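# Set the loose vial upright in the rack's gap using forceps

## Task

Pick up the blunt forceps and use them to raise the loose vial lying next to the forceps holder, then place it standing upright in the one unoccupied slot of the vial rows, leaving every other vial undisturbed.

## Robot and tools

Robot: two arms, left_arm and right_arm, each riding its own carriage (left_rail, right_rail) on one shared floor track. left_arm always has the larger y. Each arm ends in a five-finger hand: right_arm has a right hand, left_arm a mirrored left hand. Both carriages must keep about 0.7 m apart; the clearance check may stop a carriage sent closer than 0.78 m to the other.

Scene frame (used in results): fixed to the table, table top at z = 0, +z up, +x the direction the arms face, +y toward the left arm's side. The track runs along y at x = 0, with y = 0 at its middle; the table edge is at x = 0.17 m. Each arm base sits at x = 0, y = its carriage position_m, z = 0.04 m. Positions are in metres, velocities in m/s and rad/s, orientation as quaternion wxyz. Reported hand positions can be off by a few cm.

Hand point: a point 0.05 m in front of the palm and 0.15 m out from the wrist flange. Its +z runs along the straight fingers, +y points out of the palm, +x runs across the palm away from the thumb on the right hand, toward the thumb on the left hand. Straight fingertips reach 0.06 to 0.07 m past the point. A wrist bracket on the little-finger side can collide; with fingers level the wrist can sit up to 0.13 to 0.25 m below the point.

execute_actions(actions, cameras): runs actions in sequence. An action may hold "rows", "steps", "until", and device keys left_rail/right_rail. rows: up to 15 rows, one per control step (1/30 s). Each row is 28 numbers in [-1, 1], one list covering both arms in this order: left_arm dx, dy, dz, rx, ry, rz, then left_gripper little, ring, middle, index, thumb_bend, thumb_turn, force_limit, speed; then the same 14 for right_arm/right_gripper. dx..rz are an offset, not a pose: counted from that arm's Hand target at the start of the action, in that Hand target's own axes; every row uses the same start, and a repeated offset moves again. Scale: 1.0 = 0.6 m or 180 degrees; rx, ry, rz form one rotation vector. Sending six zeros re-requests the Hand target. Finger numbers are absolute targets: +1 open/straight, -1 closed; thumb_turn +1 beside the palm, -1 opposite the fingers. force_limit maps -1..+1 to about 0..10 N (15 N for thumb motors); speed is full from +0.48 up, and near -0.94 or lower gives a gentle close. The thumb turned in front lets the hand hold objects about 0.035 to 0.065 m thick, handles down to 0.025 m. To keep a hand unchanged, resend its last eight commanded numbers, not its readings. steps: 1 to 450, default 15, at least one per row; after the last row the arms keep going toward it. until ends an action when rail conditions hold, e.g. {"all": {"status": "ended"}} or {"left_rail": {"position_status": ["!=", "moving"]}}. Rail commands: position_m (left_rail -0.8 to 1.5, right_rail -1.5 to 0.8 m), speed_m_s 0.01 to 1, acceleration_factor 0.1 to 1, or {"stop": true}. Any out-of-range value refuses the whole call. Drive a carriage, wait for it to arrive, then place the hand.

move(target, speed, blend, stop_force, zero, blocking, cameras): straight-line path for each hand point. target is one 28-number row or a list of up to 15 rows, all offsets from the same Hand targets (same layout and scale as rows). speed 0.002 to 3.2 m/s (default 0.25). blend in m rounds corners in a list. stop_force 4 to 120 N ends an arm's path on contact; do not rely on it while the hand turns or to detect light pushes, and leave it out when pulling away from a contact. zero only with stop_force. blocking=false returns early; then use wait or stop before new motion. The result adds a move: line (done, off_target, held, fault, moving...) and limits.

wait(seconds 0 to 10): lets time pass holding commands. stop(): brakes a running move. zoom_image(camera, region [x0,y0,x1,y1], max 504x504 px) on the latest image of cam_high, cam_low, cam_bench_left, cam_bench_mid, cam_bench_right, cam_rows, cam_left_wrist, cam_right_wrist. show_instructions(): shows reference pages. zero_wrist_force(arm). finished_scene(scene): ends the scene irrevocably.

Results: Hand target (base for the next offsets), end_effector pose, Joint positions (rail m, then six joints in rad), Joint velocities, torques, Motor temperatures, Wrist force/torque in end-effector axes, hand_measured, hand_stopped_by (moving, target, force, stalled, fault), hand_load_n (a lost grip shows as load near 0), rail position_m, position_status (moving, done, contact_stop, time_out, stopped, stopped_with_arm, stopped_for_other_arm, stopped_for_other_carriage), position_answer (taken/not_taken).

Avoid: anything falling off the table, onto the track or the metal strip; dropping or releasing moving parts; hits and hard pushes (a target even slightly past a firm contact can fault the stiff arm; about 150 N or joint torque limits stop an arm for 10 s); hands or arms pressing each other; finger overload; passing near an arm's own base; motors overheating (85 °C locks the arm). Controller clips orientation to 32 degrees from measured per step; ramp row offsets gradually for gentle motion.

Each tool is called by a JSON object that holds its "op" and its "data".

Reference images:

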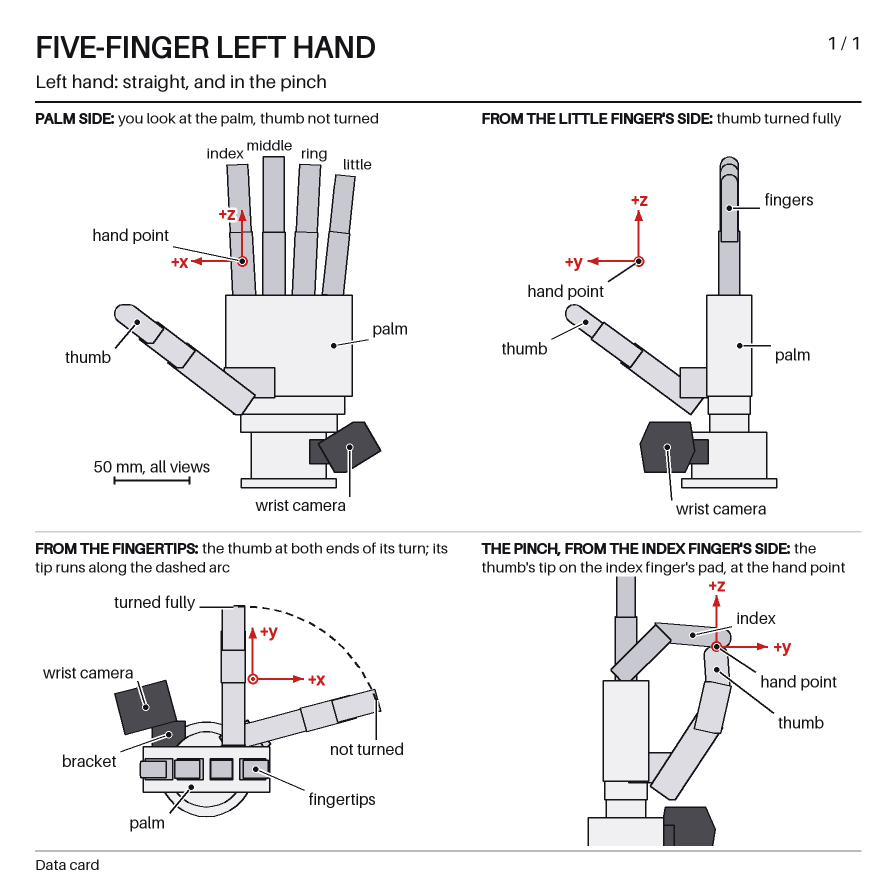

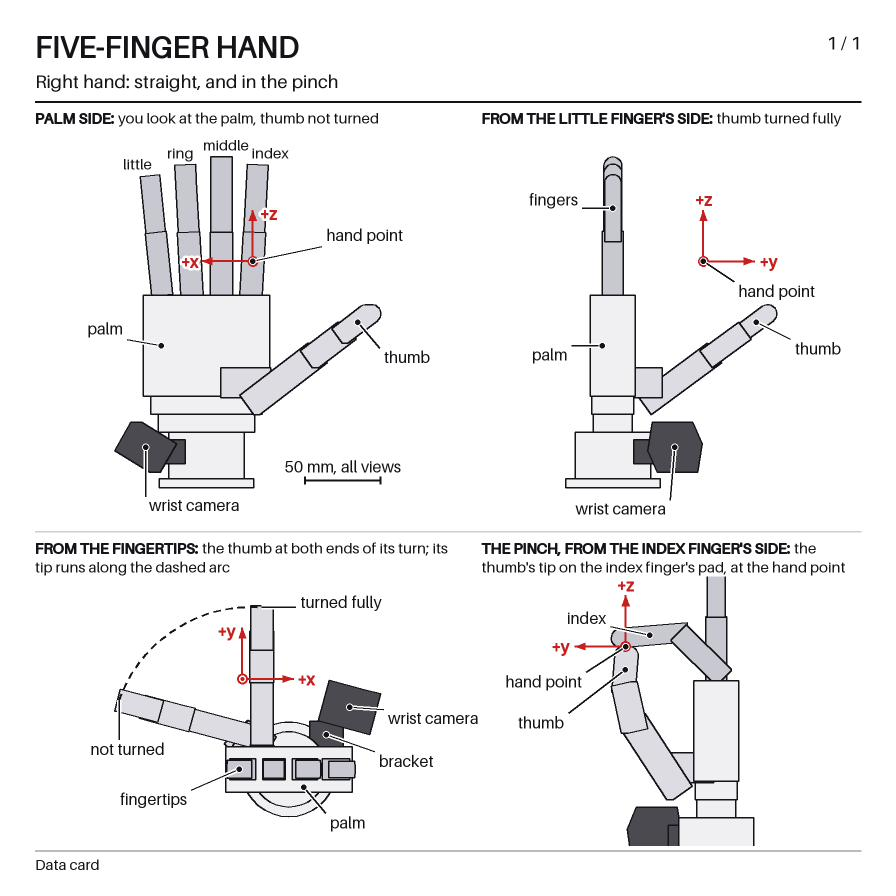

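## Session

{"op": "execute_actions", "data": {"actions": [], "cameras": ["all"]}}

Scene clock: 0.00 s.
left_arm: end_effector_position=(+0.3860, +0.9801, +0.6206) hand_measured=(+1.000, +1.000, +1.000, +1.000, +1.000, +1.000) hand_load_n=(+0.0, +0.0, +0.0, +0.0, +0.0, +0.0) hand_stopped_by=(target, target, target, target, target, target) hand_force_limit=0.00 hand_speed=-0.80 end_effector_quat_wxyz=(+0.000, +1.000, +0.000, +0.000) | right_arm: end_effector_position=(+0.3860, -0.9684, +0.6206) hand_measured=(+1.000, +1.000, +1.000, +1.000, +1.000, +1.000) hand_load_n=(+0.0, +0.0, +0.0, +0.0, +0.0, +0.0) hand_stopped_by=(target, target, target, target, target, target) hand_force_limit=0.00 hand_speed=-0.80 end_effector_quat_wxyz=(+0.000, +0.000, +1.000, +0.000)
Joint positions: left_arm=[0.961 -0.281 -1.782 1.662 1.69 1.571 1.29] | right_arm=[-1.108 -0.281 -1.782 1.662 1.69 1.571 -1.851]
Joint velocities: within noise
Joint torques (N m): no reading
Motor temperatures (°C): left_arm=[35 30 29 42 40 38] | right_arm=[39 32 36 38 40 46]
Wrist force (N): no reading
Wrist torque (N m): no reading
Wrist force, peak (N): no reading
Hand target: left_arm +0.3860, +0.9801, +0.6206; +0.000, +1.000, +0.000, +0.000 | right_arm +0.3860, -0.9684, +0.6206; +0.000, +0.000, +1.000, +0.000
left_rail: position_m=0.961 position_status=done
right_rail: position_m=-1.108 position_status=done

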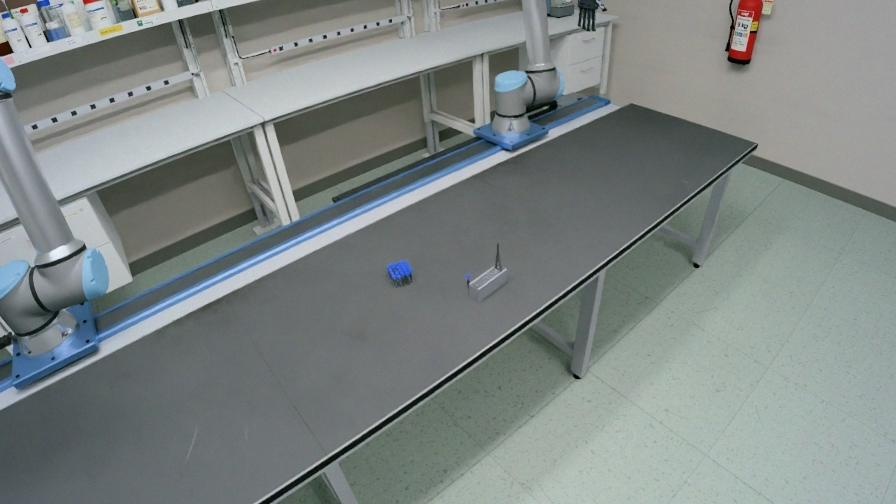

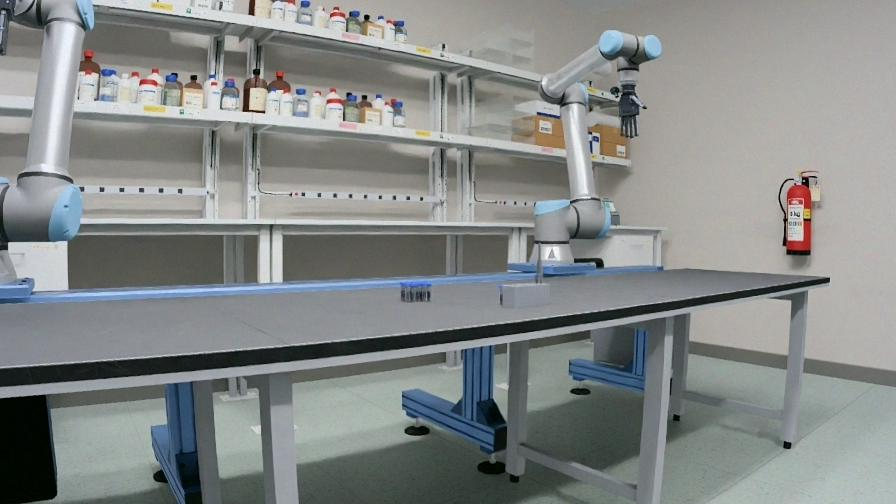

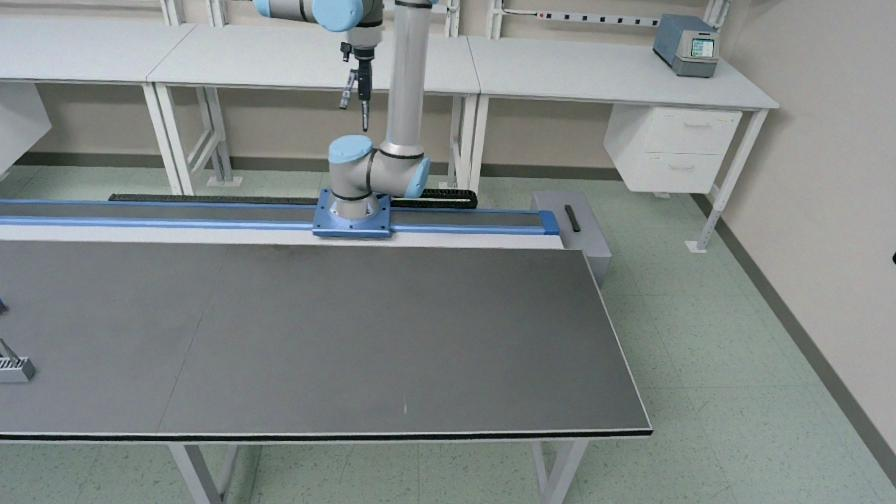

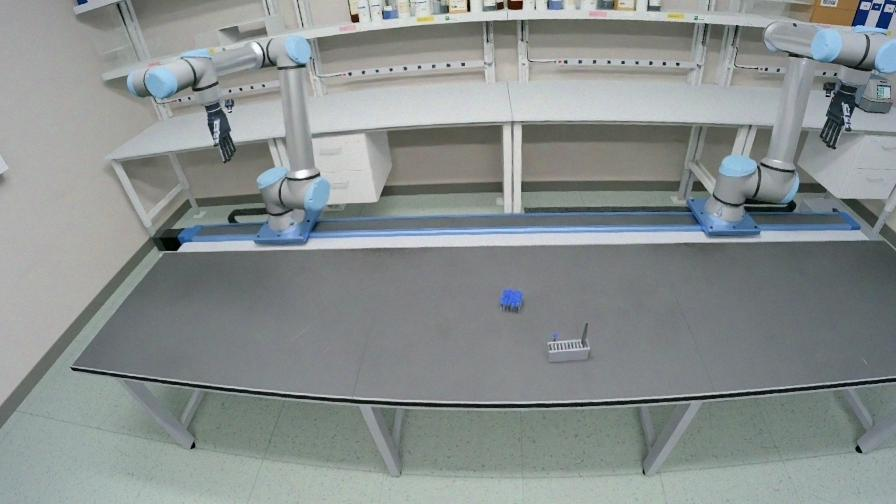

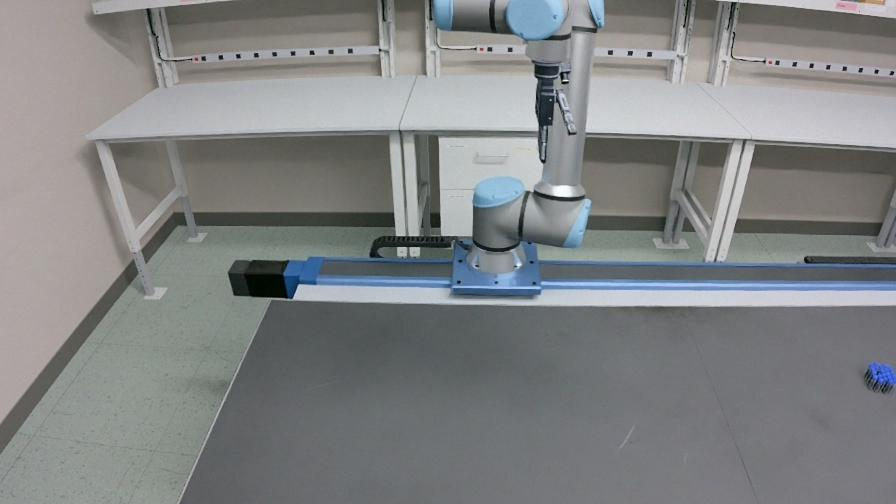

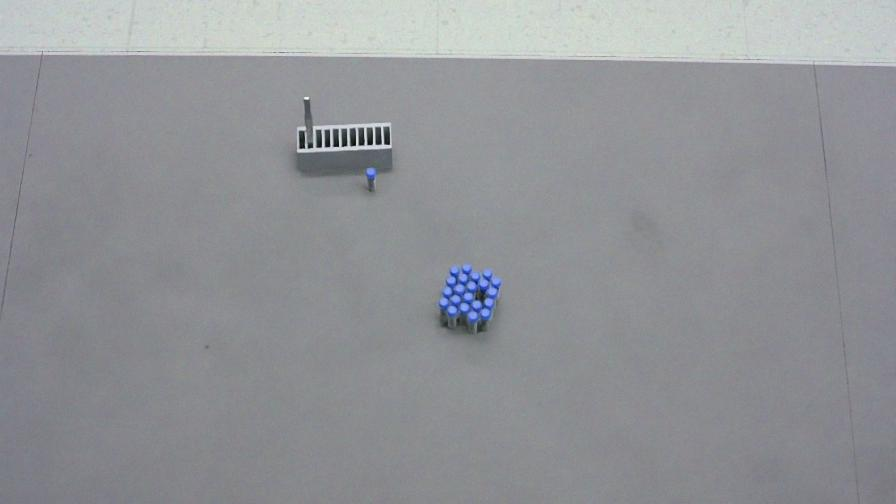

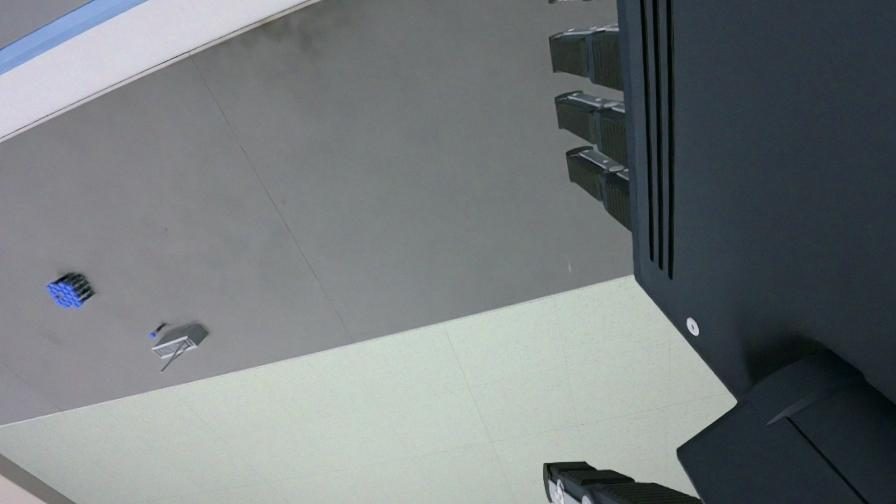

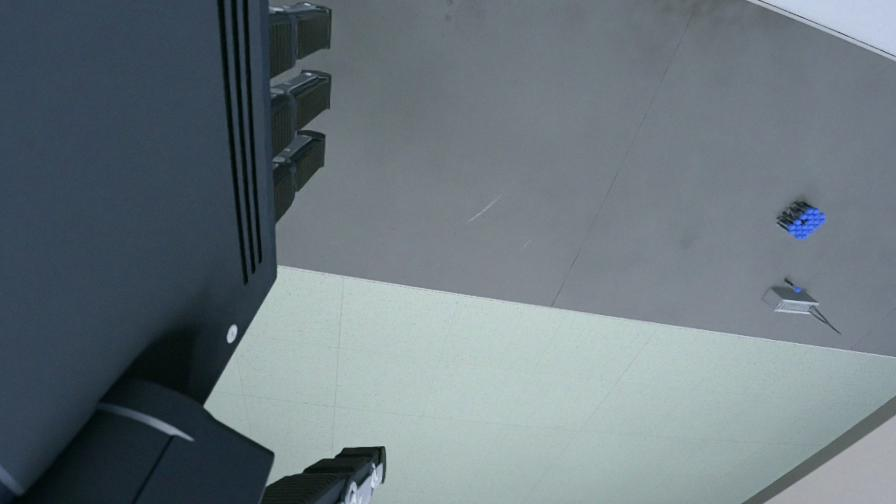

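{"op": "zoom_image", "data": {"camera": "cam_rows", "region": [280, 80, 410, 210]}}

{"op": "zoom_image", "data": {"camera": "cam_rows", "region": [425, 250, 515, 340]}}

{"op": "zoom_image", "data": {"camera": "cam_bench_mid", "region": [480, 270, 610, 380]}}

{"op": "zoom_image", "data": {"camera": "cam_high", "region": [370, 220, 540, 320]}}

Scaled by 3.877.

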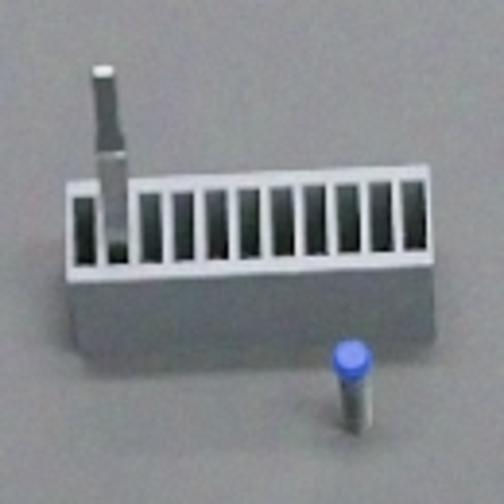

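Scaled by 5.600.

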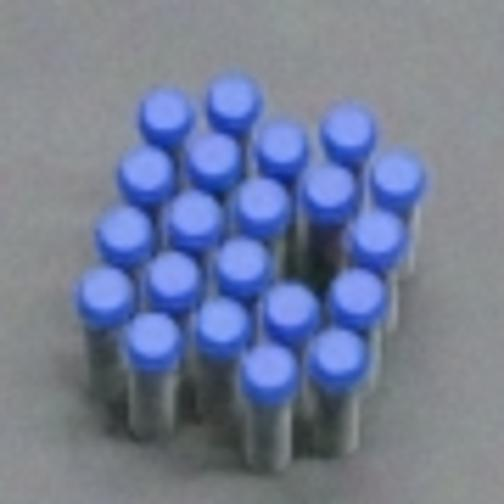

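Scaled by 3.877.

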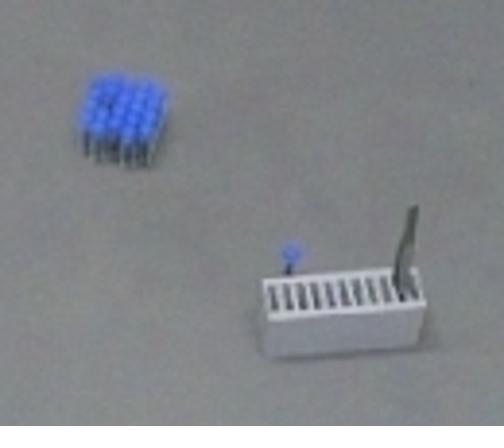

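Scaled by 2.965.

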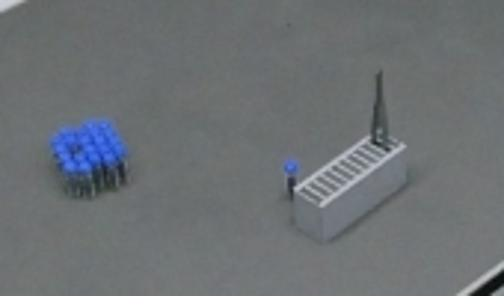

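{"op": "execute_actions", "data": {"actions": [{"right_rail":{"position_m":-1.25,"acceleration_factor":0.6},"left_rail":{"position_m":-0.46,"acceleration_factor":0.6},"steps":200,"until":{"all":{"status":"ended"}}}]}}

{"op": "move", "data": {"target": [[0.1,0.0,0.0,0,0,-0.5,1,1,1,1,1,1,0,-0.3,0,0,0,0,0,0,1,1,1,1,1,1,0,-0.8],[0.25,0.0,0.0,0,0,-0.98,1,1,1,1,1,1,0,-0.3,0,0,0,0,0,0,1,1,1,1,1,1,0,-0.8]], "speed": 0.8, "blend": [0.01,0]}}

Scene clock: 46.43 s.
left_arm: end_effector_position=(+0.3860, -0.4413, +0.6206) hand_measured=(+1.000, +1.000, +1.000, +1.000, +1.000, +1.000) hand_load_n=(+0.0, +0.0, +0.0, +0.0, +0.0, +0.0) hand_stopped_by=(target, target, target, target, target, target) hand_force_limit=0.00 hand_speed=-0.80 end_effector_quat_wxyz=(+0.000, +1.000, +0.000, +0.000) | right_arm: end_effector_position=(+0.3860, -1.1109, +0.6206) hand_measured=(+1.000, +1.000, +1.000, +1.000, +1.000, +1.000) hand_load_n=(+0.0, +0.0, +0.0, +0.0, +0.0, -0.5) hand_stopped_by=(target, target, target, target, target, target) hand_force_limit=0.00 hand_speed=-0.80 end_effector_quat_wxyz=(+0.000, +0.000, +1.000, +0.000)
Joint positions: left_arm=[-0.46 -0.281 -1.782 1.662 1.69 1.571 1.29] | right_arm=[-1.25 -0.281 -1.782 1.662 1.69 1.571 -1.851]
Joint torques (N m): left_arm=[2.13 -19.53 -38.93 3.73 -0.26 -0.55] | right_arm=[0.55 -20.18 -33.89 3.96 0.07 -0.47]
Wrist force (N): left_arm=[-0.4 0.1 0.1] | right_arm=[0.1 -0.1 0.1]
Wrist torque (N m): left_arm=[0.00 0.06 -0.02] | right_arm=[-0.03 -0.02 -0.01]
Wrist force, peak (N): left_arm=[-0.3 1.0 0.5] | right_arm=[0.3 1.6 0.1]
Hand target: left_arm +0.3860, -0.4413, +0.6206; +0.000, +1.000, +0.000, +0.000 | right_arm +0.3860, -1.1109, +0.6206; +0.000, +0.000, +1.000, +0.000
left_rail: position_m=-0.460 position_status=done
right_rail: position_m=-1.250 position_status=done

Scene clock: 49.20 s.
left_arm: end_effector_position=(+0.5360, -0.4413, +0.6206) hand_measured=(+1.000, +1.000, +1.000, +1.000, +1.000, +1.000) hand_load_n=(+0.0, +0.0, +0.0, +0.0, +0.0, +0.0) hand_stopped_by=(target, target, target, target, target, target) hand_force_limit=0.00 hand_speed=-0.30 end_effector_quat_wxyz=(+0.000, +0.031, +1.000, +0.000) | right_arm: end_effector_position=(+0.3860, -1.1109, +0.6206) hand_measured=(+1.000, +1.000, +1.000, +1.000, +1.000, +1.000) hand_load_n=(+0.0, +0.0, +0.0, +0.0, +0.0, +0.0) hand_stopped_by=(target, target, target, target, target, target) hand_force_limit=0.00 hand_speed=-0.80 end_effector_quat_wxyz=(+0.000, +0.000, +1.000, +0.000)
Joint positions: left_arm=[-0.46 -0.39 -1.426 1.319 1.677 1.571 -1.898] | right_arm=[-1.25 -0.281 -1.782 1.662 1.69 1.571 -1.851]
Joint torques (N m): left_arm=[12.19 -41.12 -47.58 6.06 -3.08 -2.62] | right_arm=[-0.92 -17.57 -34.73 4.11 0.07 -0.68]
Wrist force (N): left_arm=[-0.1 0.2 -0.2] | right_arm=[0.2 0.3 0.5]
Wrist torque (N m): left_arm=[0.05 -0.01 0.16] | right_arm=[0.00 -0.04 0.02]
Wrist force, peak (N): left_arm=[-1.0 0.5 0.0] | right_arm=[0.5 0.6 -0.1]
Hand target: left_arm +0.5360, -0.4413, +0.6206; +0.000, +0.031, +1.000, +0.000 | right_arm +0.3860, -1.1109, +0.6206; +0.000, +0.000, +1.000, +0.000
Off the commanded pose: left_arm 0.000 m, 0 deg | right_arm 0.000 m, 0 deg.
left_rail: position_m=-0.460 position_status=done
right_rail: position_m=-1.250 position_status=done
move: done

{"op": "move", "data": {"target": [[-0.037,0.754,0.25,-0.0264,-0.4995,-0.0264,1,1,1,1,0,-1,-0.5,0.2,0,0,0,0,0,0,1,1,1,1,1,1,0,-0.8],[-0.1667,0.999,0.70,-0.0264,-0.4995,-0.0264,1,1,1,1,0,-1,-0.5,0.2,0,0,0,0,0,0,1,1,1,1,1,1,0,-0.8]], "speed": 0.4, "blend": [0.03,0], "cameras": ["cam_left_wrist","cam_rows","cam_bench_mid","cam_high"]}}

Scene clock: 61.80 s.
left_arm: end_effector_position=(+0.6734, +0.1506, +0.2007) hand_measured=(+1.000, +1.000, +1.000, +1.000, +0.000, -1.000) hand_load_n=(+0.0, +0.0, +0.0, +0.0, +0.0, +0.0) hand_stopped_by=(target, target, target, target, target, target) hand_force_limit=-0.50 hand_speed=0.20 end_effector_quat_wxyz=(+0.707, -0.015, +0.707, +0.015) | right_arm: end_effector_position=(+0.3860, -1.1109, +0.6206) hand_measured=(+1.000, +1.000, +1.000, +1.000, +1.000, +1.000) hand_load_n=(+0.0, +0.0, +0.0, +0.0, +0.0, +0.0) hand_stopped_by=(target, target, target, target, target, target) hand_force_limit=0.00 hand_speed=-0.80 end_effector_quat_wxyz=(+0.000, +0.000, +1.000, +0.000)
Joint positions: left_arm=[-0.46 0.661 -1.12 1.947 -0.827 2.189 -1.571] | right_arm=[-1.25 -0.281 -1.782 1.662 1.69 1.571 -1.851]
Joint torques (N m): left_arm=[12.7 -56.7 -38.76 -3.9 3.47 -2.1] | right_arm=[-0.26 -20.59 -33.93 4.24 0.42 -0.66]
Wrist force (N): left_arm=[2.3 0.8 -1.3] | right_arm=[-0.2 0.0 -0.2]
Wrist torque (N m): left_arm=[0.13 -0.40 0.28] | right_arm=[-0.01 0.04 -0.02]
Wrist force, peak (N): left_arm=[4.7 1.8 -1.0] | right_arm=[0.0 0.9 0.1]
Hand target: left_arm +0.6735, +0.1507, +0.2006; +0.707, -0.015, +0.707, +0.015 | right_arm +0.3860, -1.1109, +0.6206; +0.000, +0.000, +1.000, +0.000
Off the commanded pose: left_arm 0.000 m, 0 deg | right_arm 0.000 m, 0 deg.
left_rail: position_m=-0.460 position_status=done
right_rail: position_m=-1.250 position_status=done
move: done
Images, in order (width x height): cam_high 896x504, cam_bench_mid 896x504, cam_rows 896x504, cam_left_wrist 896x504.

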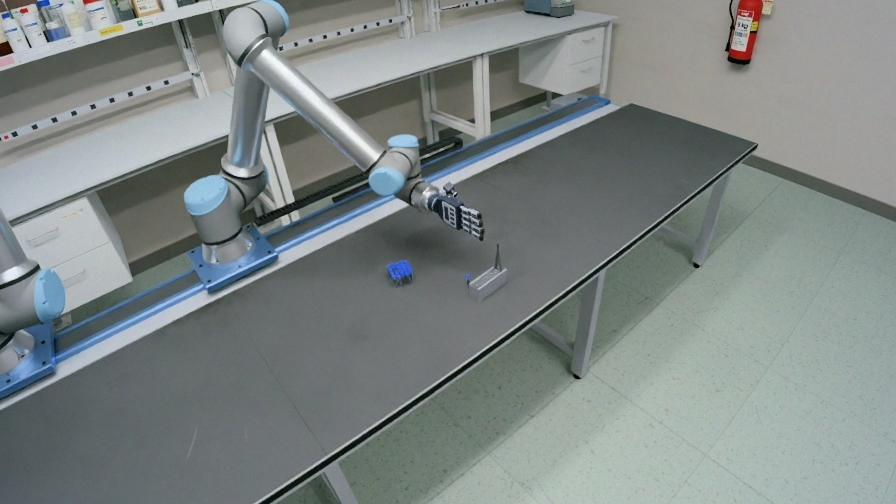

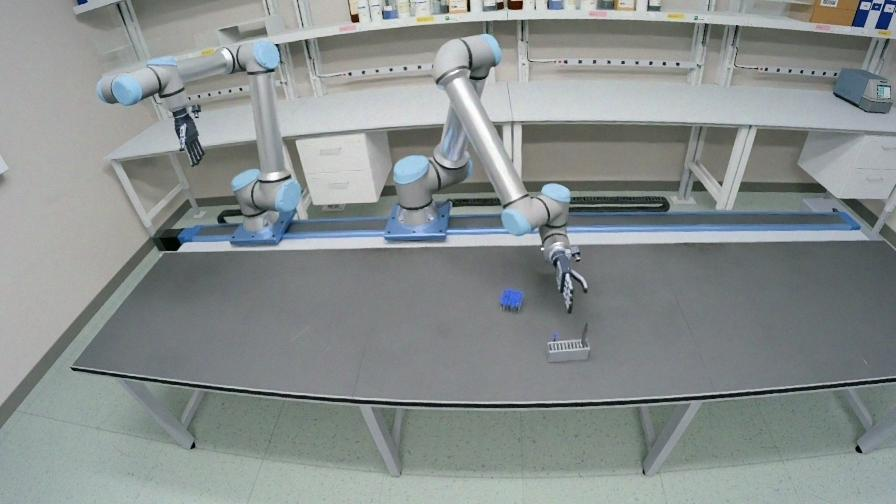

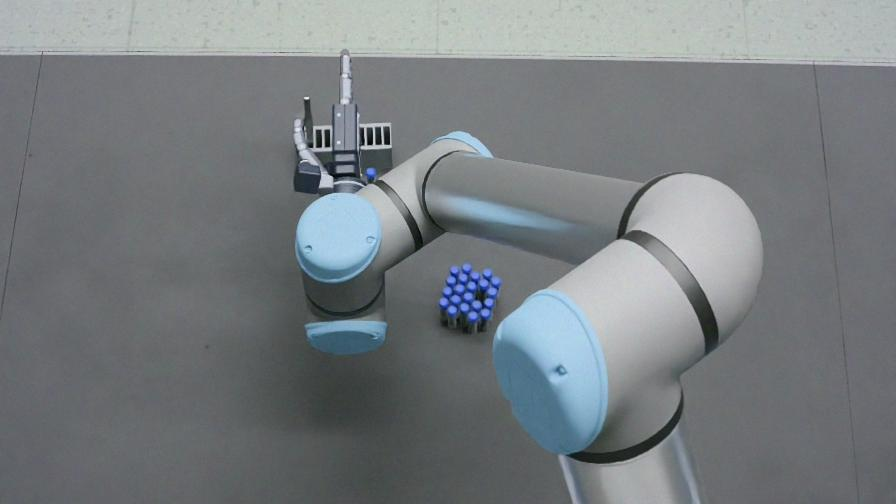

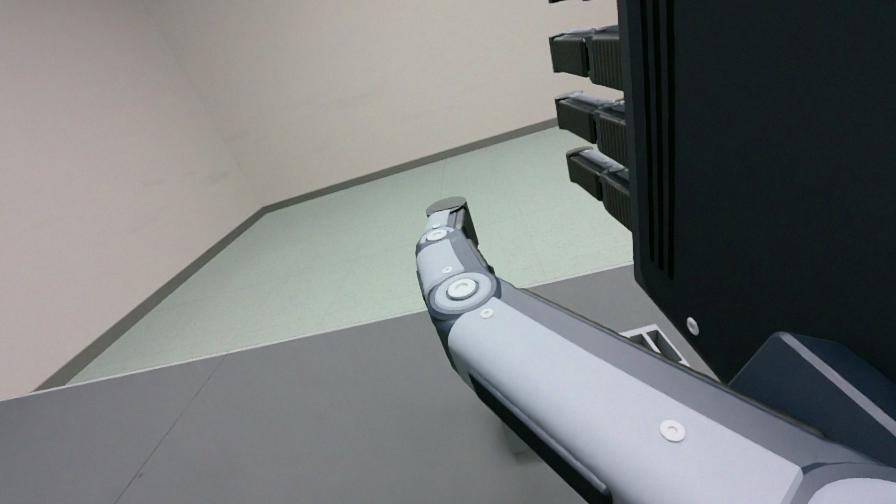

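{"op": "move", "data": {"target": [0.1333,0,0,0,0,0,1,1,1,1,0,-1,-0.5,0.2,0,0,0,0,0,0,1,1,1,1,1,1,0,-0.8], "speed": 0.2, "cameras": ["cam_left_wrist","cam_rows","cam_bench_mid","cam_high"]}}

{"op": "zoom_image", "data": {"camera": "cam_rows", "region": [270, 70, 410, 210]}}

{"op": "zoom_image", "data": {"camera": "cam_bench_mid", "region": [520, 270, 620, 370]}}

Scene clock: 66.40 s.
left_arm: end_effector_position=(+0.6734, +0.1506, +0.1207) hand_measured=(+1.000, +1.000, +1.000, +1.000, +0.000, -1.000) hand_load_n=(+0.0, -0.5, +0.0, +0.0, +0.0, +0.0) hand_stopped_by=(target, target, target, target, target, target) hand_force_limit=-0.50 hand_speed=0.20 end_effector_quat_wxyz=(+0.707, -0.015, +0.707, +0.015) | right_arm: end_effector_position=(+0.3860, -1.1109, +0.6206) hand_measured=(+1.000, +1.000, +1.000, +1.000, +1.000, +1.000) hand_load_n=(+0.0, -0.5, +0.0, +0.0, +0.0, -0.5) hand_stopped_by=(target, target, target, target, target, target) hand_force_limit=0.00 hand_speed=-0.80 end_effector_quat_wxyz=(+0.000, +0.000, +1.000, +0.000)
Joint positions: left_arm=[-0.46 0.661 -1.01 1.969 -0.96 2.189 -1.571] | right_arm=[-1.25 -0.281 -1.782 1.662 1.69 1.571 -1.851]
Joint torques (N m): left_arm=[1.25 -61.42 -24.08 -3.66 2.91 -2.46] | right_arm=[-0.98 -20.37 -35.62 4.15 0.18 -0.75]
Wrist force (N): left_arm=[2.5 0.8 -1.3] | right_arm=[-0.3 0.4 0.0]
Wrist torque (N m): left_arm=[0.11 -0.41 0.30] | right_arm=[0.05 0.05 -0.01]
Wrist force, peak (N): left_arm=[3.8 0.4 -1.9] | right_arm=[0.6 0.7 -0.1]
Hand target: left_arm +0.6735, +0.1507, +0.1207; +0.707, -0.015, +0.707, +0.015 | right_arm +0.3860, -1.1109, +0.6206; +0.000, +0.000, +1.000, +0.000
Off the commanded pose: left_arm 0.000 m, 0 deg | right_arm 0.000 m, 0 deg.
left_rail: position_m=-0.460 position_status=done
right_rail: position_m=-1.250 position_status=done
move: done
Images, in order (width x height): cam_high 896x504, cam_bench_mid 896x504, cam_rows 896x504, cam_left_wrist 896x504.

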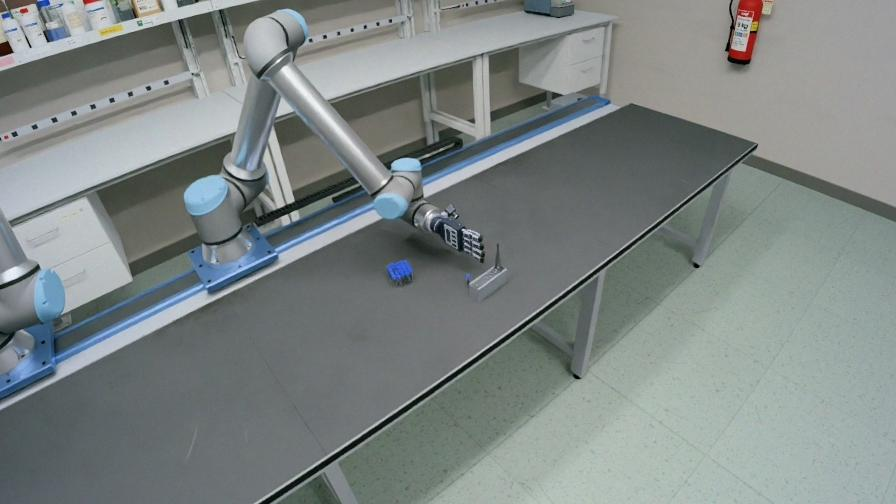

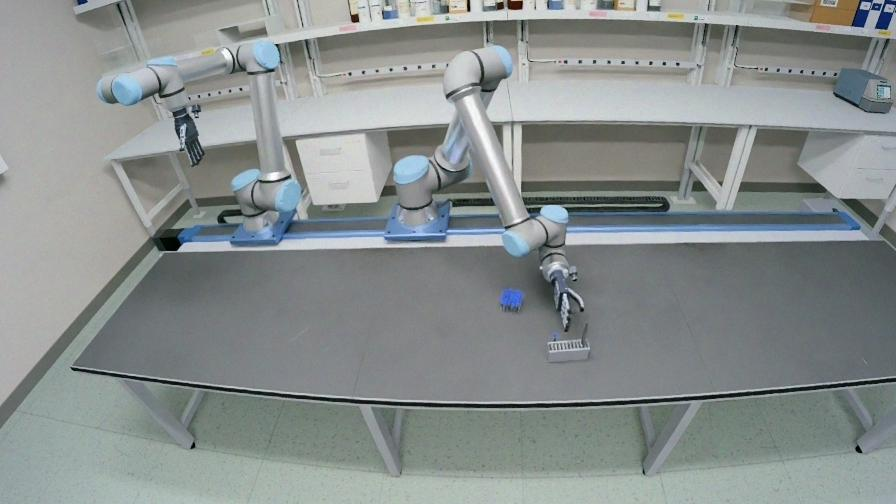

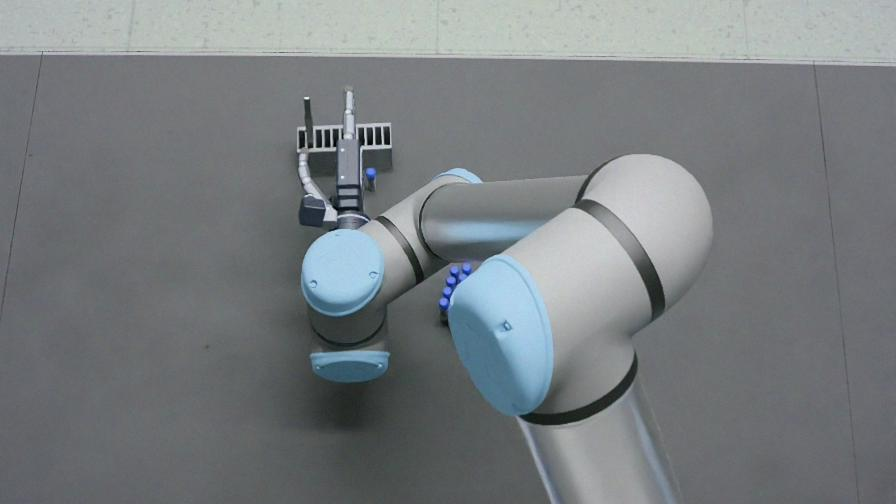

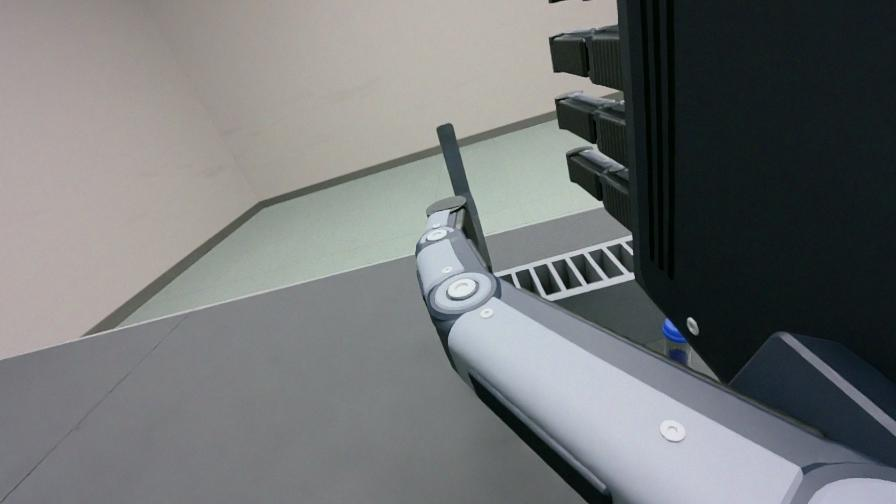

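Scaled by 3.600.

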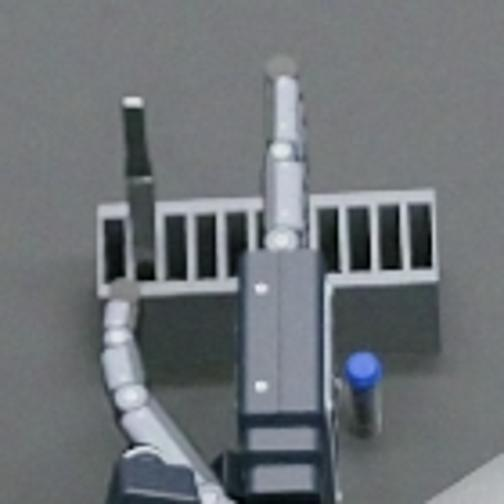

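Scaled by 5.040.

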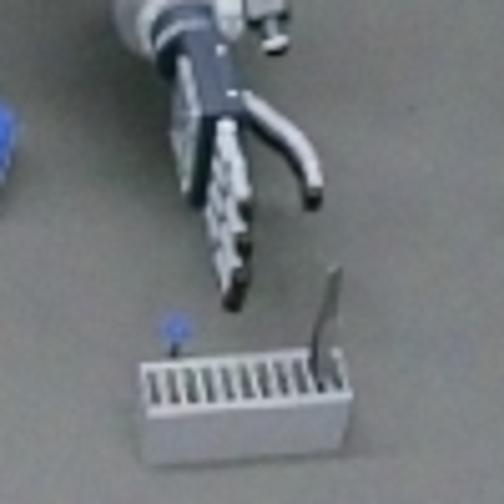

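{"op": "move", "data": {"target": [[0.0712,-0.0058,0,0,0,0,1,1,1,1,0,-1,-0.5,0.2,0,0,0,0,0,0,1,1,1,1,1,1,0,-0.8],[0.0712,-0.0058,0.0667,0,0,0,1,1,1,1,0,-1,-0.5,0.2,0,0,0,0,0,0,1,1,1,1,1,1,0,-0.8]], "speed": [0.15,0.06], "stop_force": 5, "cameras": ["cam_left_wrist","cam_rows","cam_bench_mid"]}}

{"op": "zoom_image", "data": {"camera": "cam_rows", "region": [270, 70, 410, 210]}}

{"op": "zoom_image", "data": {"camera": "cam_left_wrist", "region": [380, 80, 580, 320]}}

Scene clock: 77.23 s.
left_arm: end_effector_position=(+0.7136, +0.1489, +0.0779) hand_measured=(+1.000, +1.000, +1.000, +1.000, +0.000, -1.000) hand_load_n=(+0.0, +0.0, +0.0, +0.0, +0.0, +0.0) hand_stopped_by=(target, target, target, target, target, target) hand_force_limit=-0.50 hand_speed=0.20 end_effector_quat_wxyz=(+0.707, -0.015, +0.707, +0.015) | right_arm: end_effector_position=(+0.3860, -1.1109, +0.6206) hand_measured=(+1.000, +1.000, +1.000, +1.000, +1.000, +1.000) hand_load_n=(+0.0, +0.0, +0.0, +0.0, +0.0, +0.0) hand_stopped_by=(target, target, target, target, target, target) hand_force_limit=0.00 hand_speed=-0.80 end_effector_quat_wxyz=(+0.000, +0.000, +1.000, +0.000)
Joint positions: left_arm=[-0.46 0.623 -0.924 1.923 -1 2.151 -1.571] | right_arm=[-1.25 -0.281 -1.782 1.662 1.69 1.571 -1.851]
Joint torques (N m): left_arm=[-7.68 -63.52 -32.51 0.85 -3.01 1.2] | right_arm=[0.74 -20.43 -37.38 3.82 0.27 -0.3]
Wrist force (N): left_arm=[2.4 0.6 -1.3] | right_arm=[0.3 0.3 0.5]
Wrist torque (N m): left_arm=[0.06 -0.36 0.29] | right_arm=[0.02 -0.05 0.02]
Wrist force, peak (N): left_arm=[3.6 0.2 -2.4] | right_arm=[0.4 0.9 0.2]
Hand target: left_arm +0.7136, +0.1489, +0.0779; +0.707, -0.015, +0.707, +0.015 | right_arm +0.3860, -1.1109, +0.6206; +0.000, +0.000, +1.000, +0.000
Off the commanded pose: left_arm 0.000 m, 0 deg | right_arm 0.000 m, 0 deg.
left_rail: position_m=-0.460 position_status=done
right_rail: position_m=-1.250 position_status=done
move: done
Images, in order (width x height): cam_bench_mid 896x504, cam_rows 896x504, cam_left_wrist 896x504.

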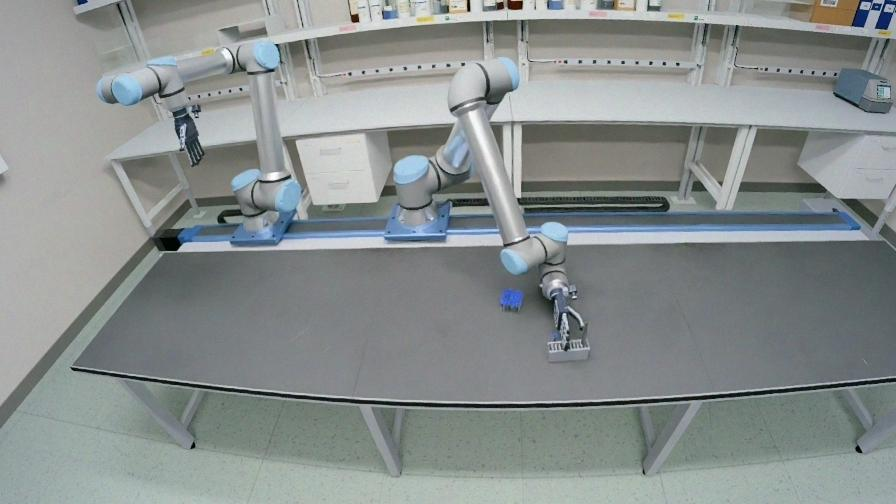

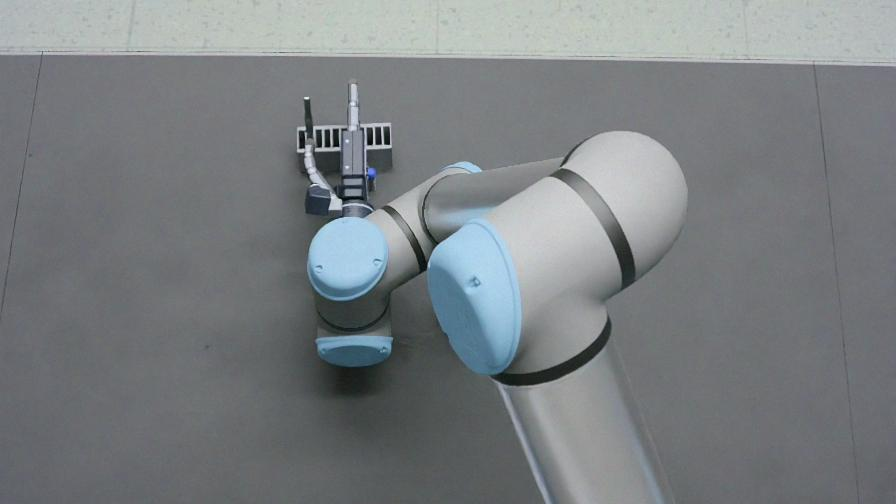

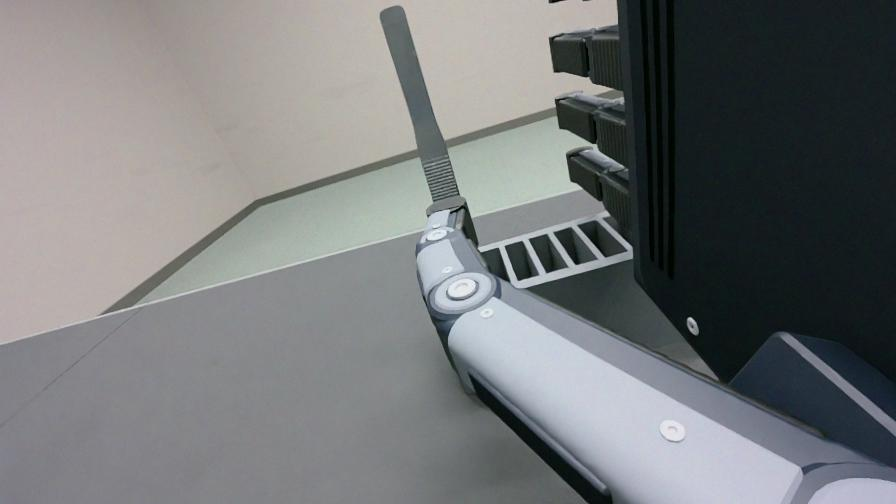

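Scaled by 3.600.

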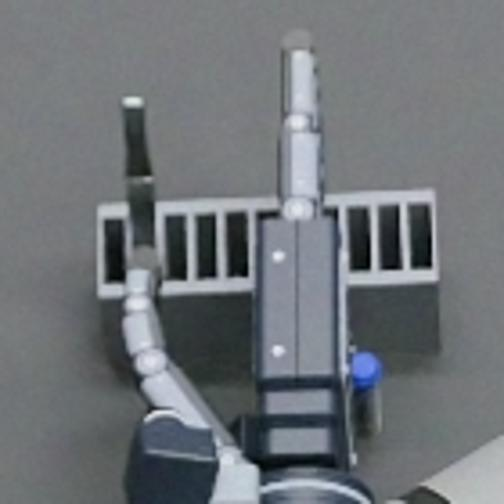

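Scaled by 2.100.

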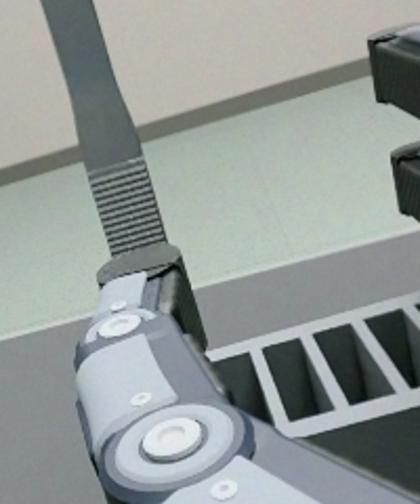

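{"op": "move", "data": {"target": [0,0.0017,0.05,0,0,0,1,1,1,1,0,-1,-0.5,0.2,0,0,0,0,0,0,1,1,1,1,1,1,0,-0.8], "speed": 0.03, "stop_force": 4, "cameras": ["cam_left_wrist","cam_rows"]}}

{"op": "zoom_image", "data": {"camera": "cam_rows", "region": [270, 70, 410, 210]}}

{"op": "zoom_image", "data": {"camera": "cam_left_wrist", "region": [380, 80, 580, 320]}}

Scene clock: 82.33 s.
left_arm: end_effector_position=(+0.7435, +0.1512, +0.0779) hand_measured=(+1.000, +1.000, +1.000, +1.000, +0.000, -1.000) hand_load_n=(-0.5, +0.0, +0.0, +0.0, +0.0, +0.0) hand_stopped_by=(target, target, target, target, target, target) hand_force_limit=-0.50 hand_speed=0.20 end_effector_quat_wxyz=(+0.707, -0.015, +0.707, +0.015) | right_arm: end_effector_position=(+0.3860, -1.1109, +0.6206) hand_measured=(+1.000, +1.000, +1.000, +1.000, +1.000, +1.000) hand_load_n=(+0.0, +0.0, +0.0, +0.5, +0.0, +0.0) hand_stopped_by=(target, target, target, target, target, target) hand_force_limit=0.00 hand_speed=-0.80 end_effector_quat_wxyz=(+0.000, +0.000, +1.000, +0.000)
Joint positions: left_arm=[-0.46 0.601 -0.903 1.878 -0.975 2.129 -1.571] | right_arm=[-1.25 -0.281 -1.782 1.662 1.69 1.571 -1.851]
Joint torques (N m): left_arm=[-7.91 -65.97 -34.24 0.94 -3.13 -0.85] | right_arm=[-0.32 -16.92 -37.47 3.93 0.45 -0.29]
Wrist force (N): left_arm=[2.1 0.8 -1.7] | right_arm=[0.0 0.5 0.1]
Wrist torque (N m): left_arm=[0.10 -0.33 0.24] | right_arm=[0.08 0.00 0.00]
Wrist force, peak (N): left_arm=[2.8 0.4 -1.8] | right_arm=[0.0 0.9 -0.1]
Hand target: left_arm +0.7435, +0.1512, +0.0779; +0.707, -0.015, +0.707, +0.015 | right_arm +0.3860, -1.1109, +0.6206; +0.000, +0.000, +1.000, +0.000
Off the commanded pose: left_arm 0.000 m, 0 deg | right_arm 0.000 m, 0 deg.
left_rail: position_m=-0.460 position_status=done
right_rail: position_m=-1.250 position_status=done
move: done
Images, in order (width x height): cam_rows 896x504, cam_left_wrist 896x504.

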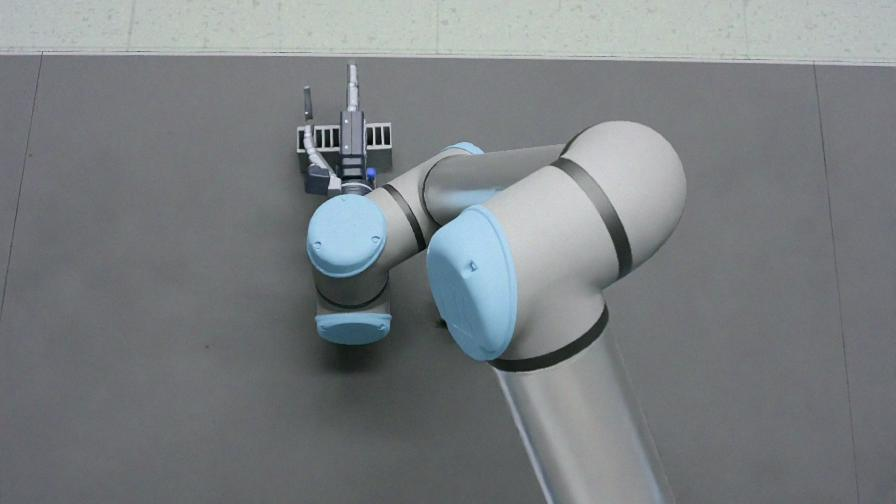

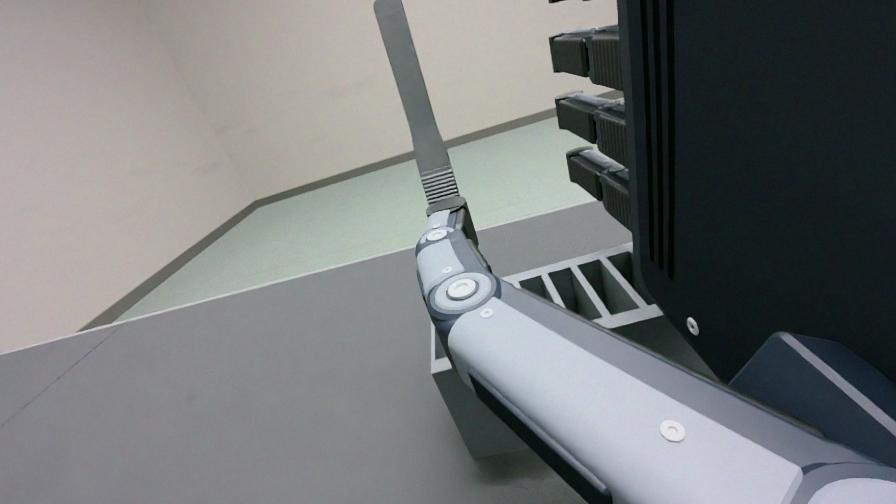

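Scaled by 3.600.

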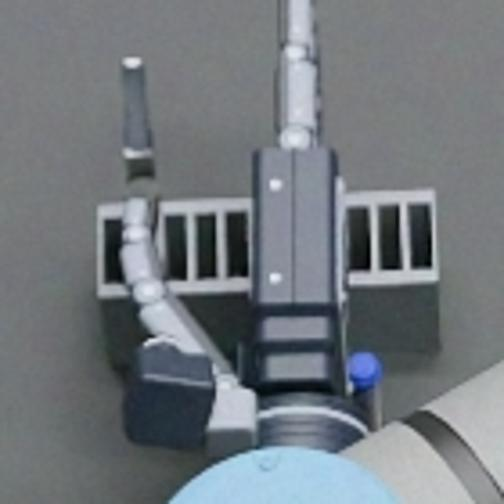

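Scaled by 2.100.

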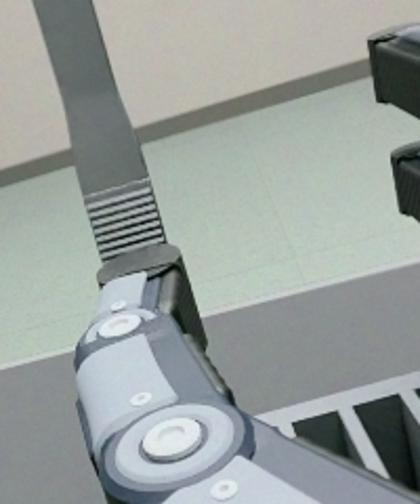

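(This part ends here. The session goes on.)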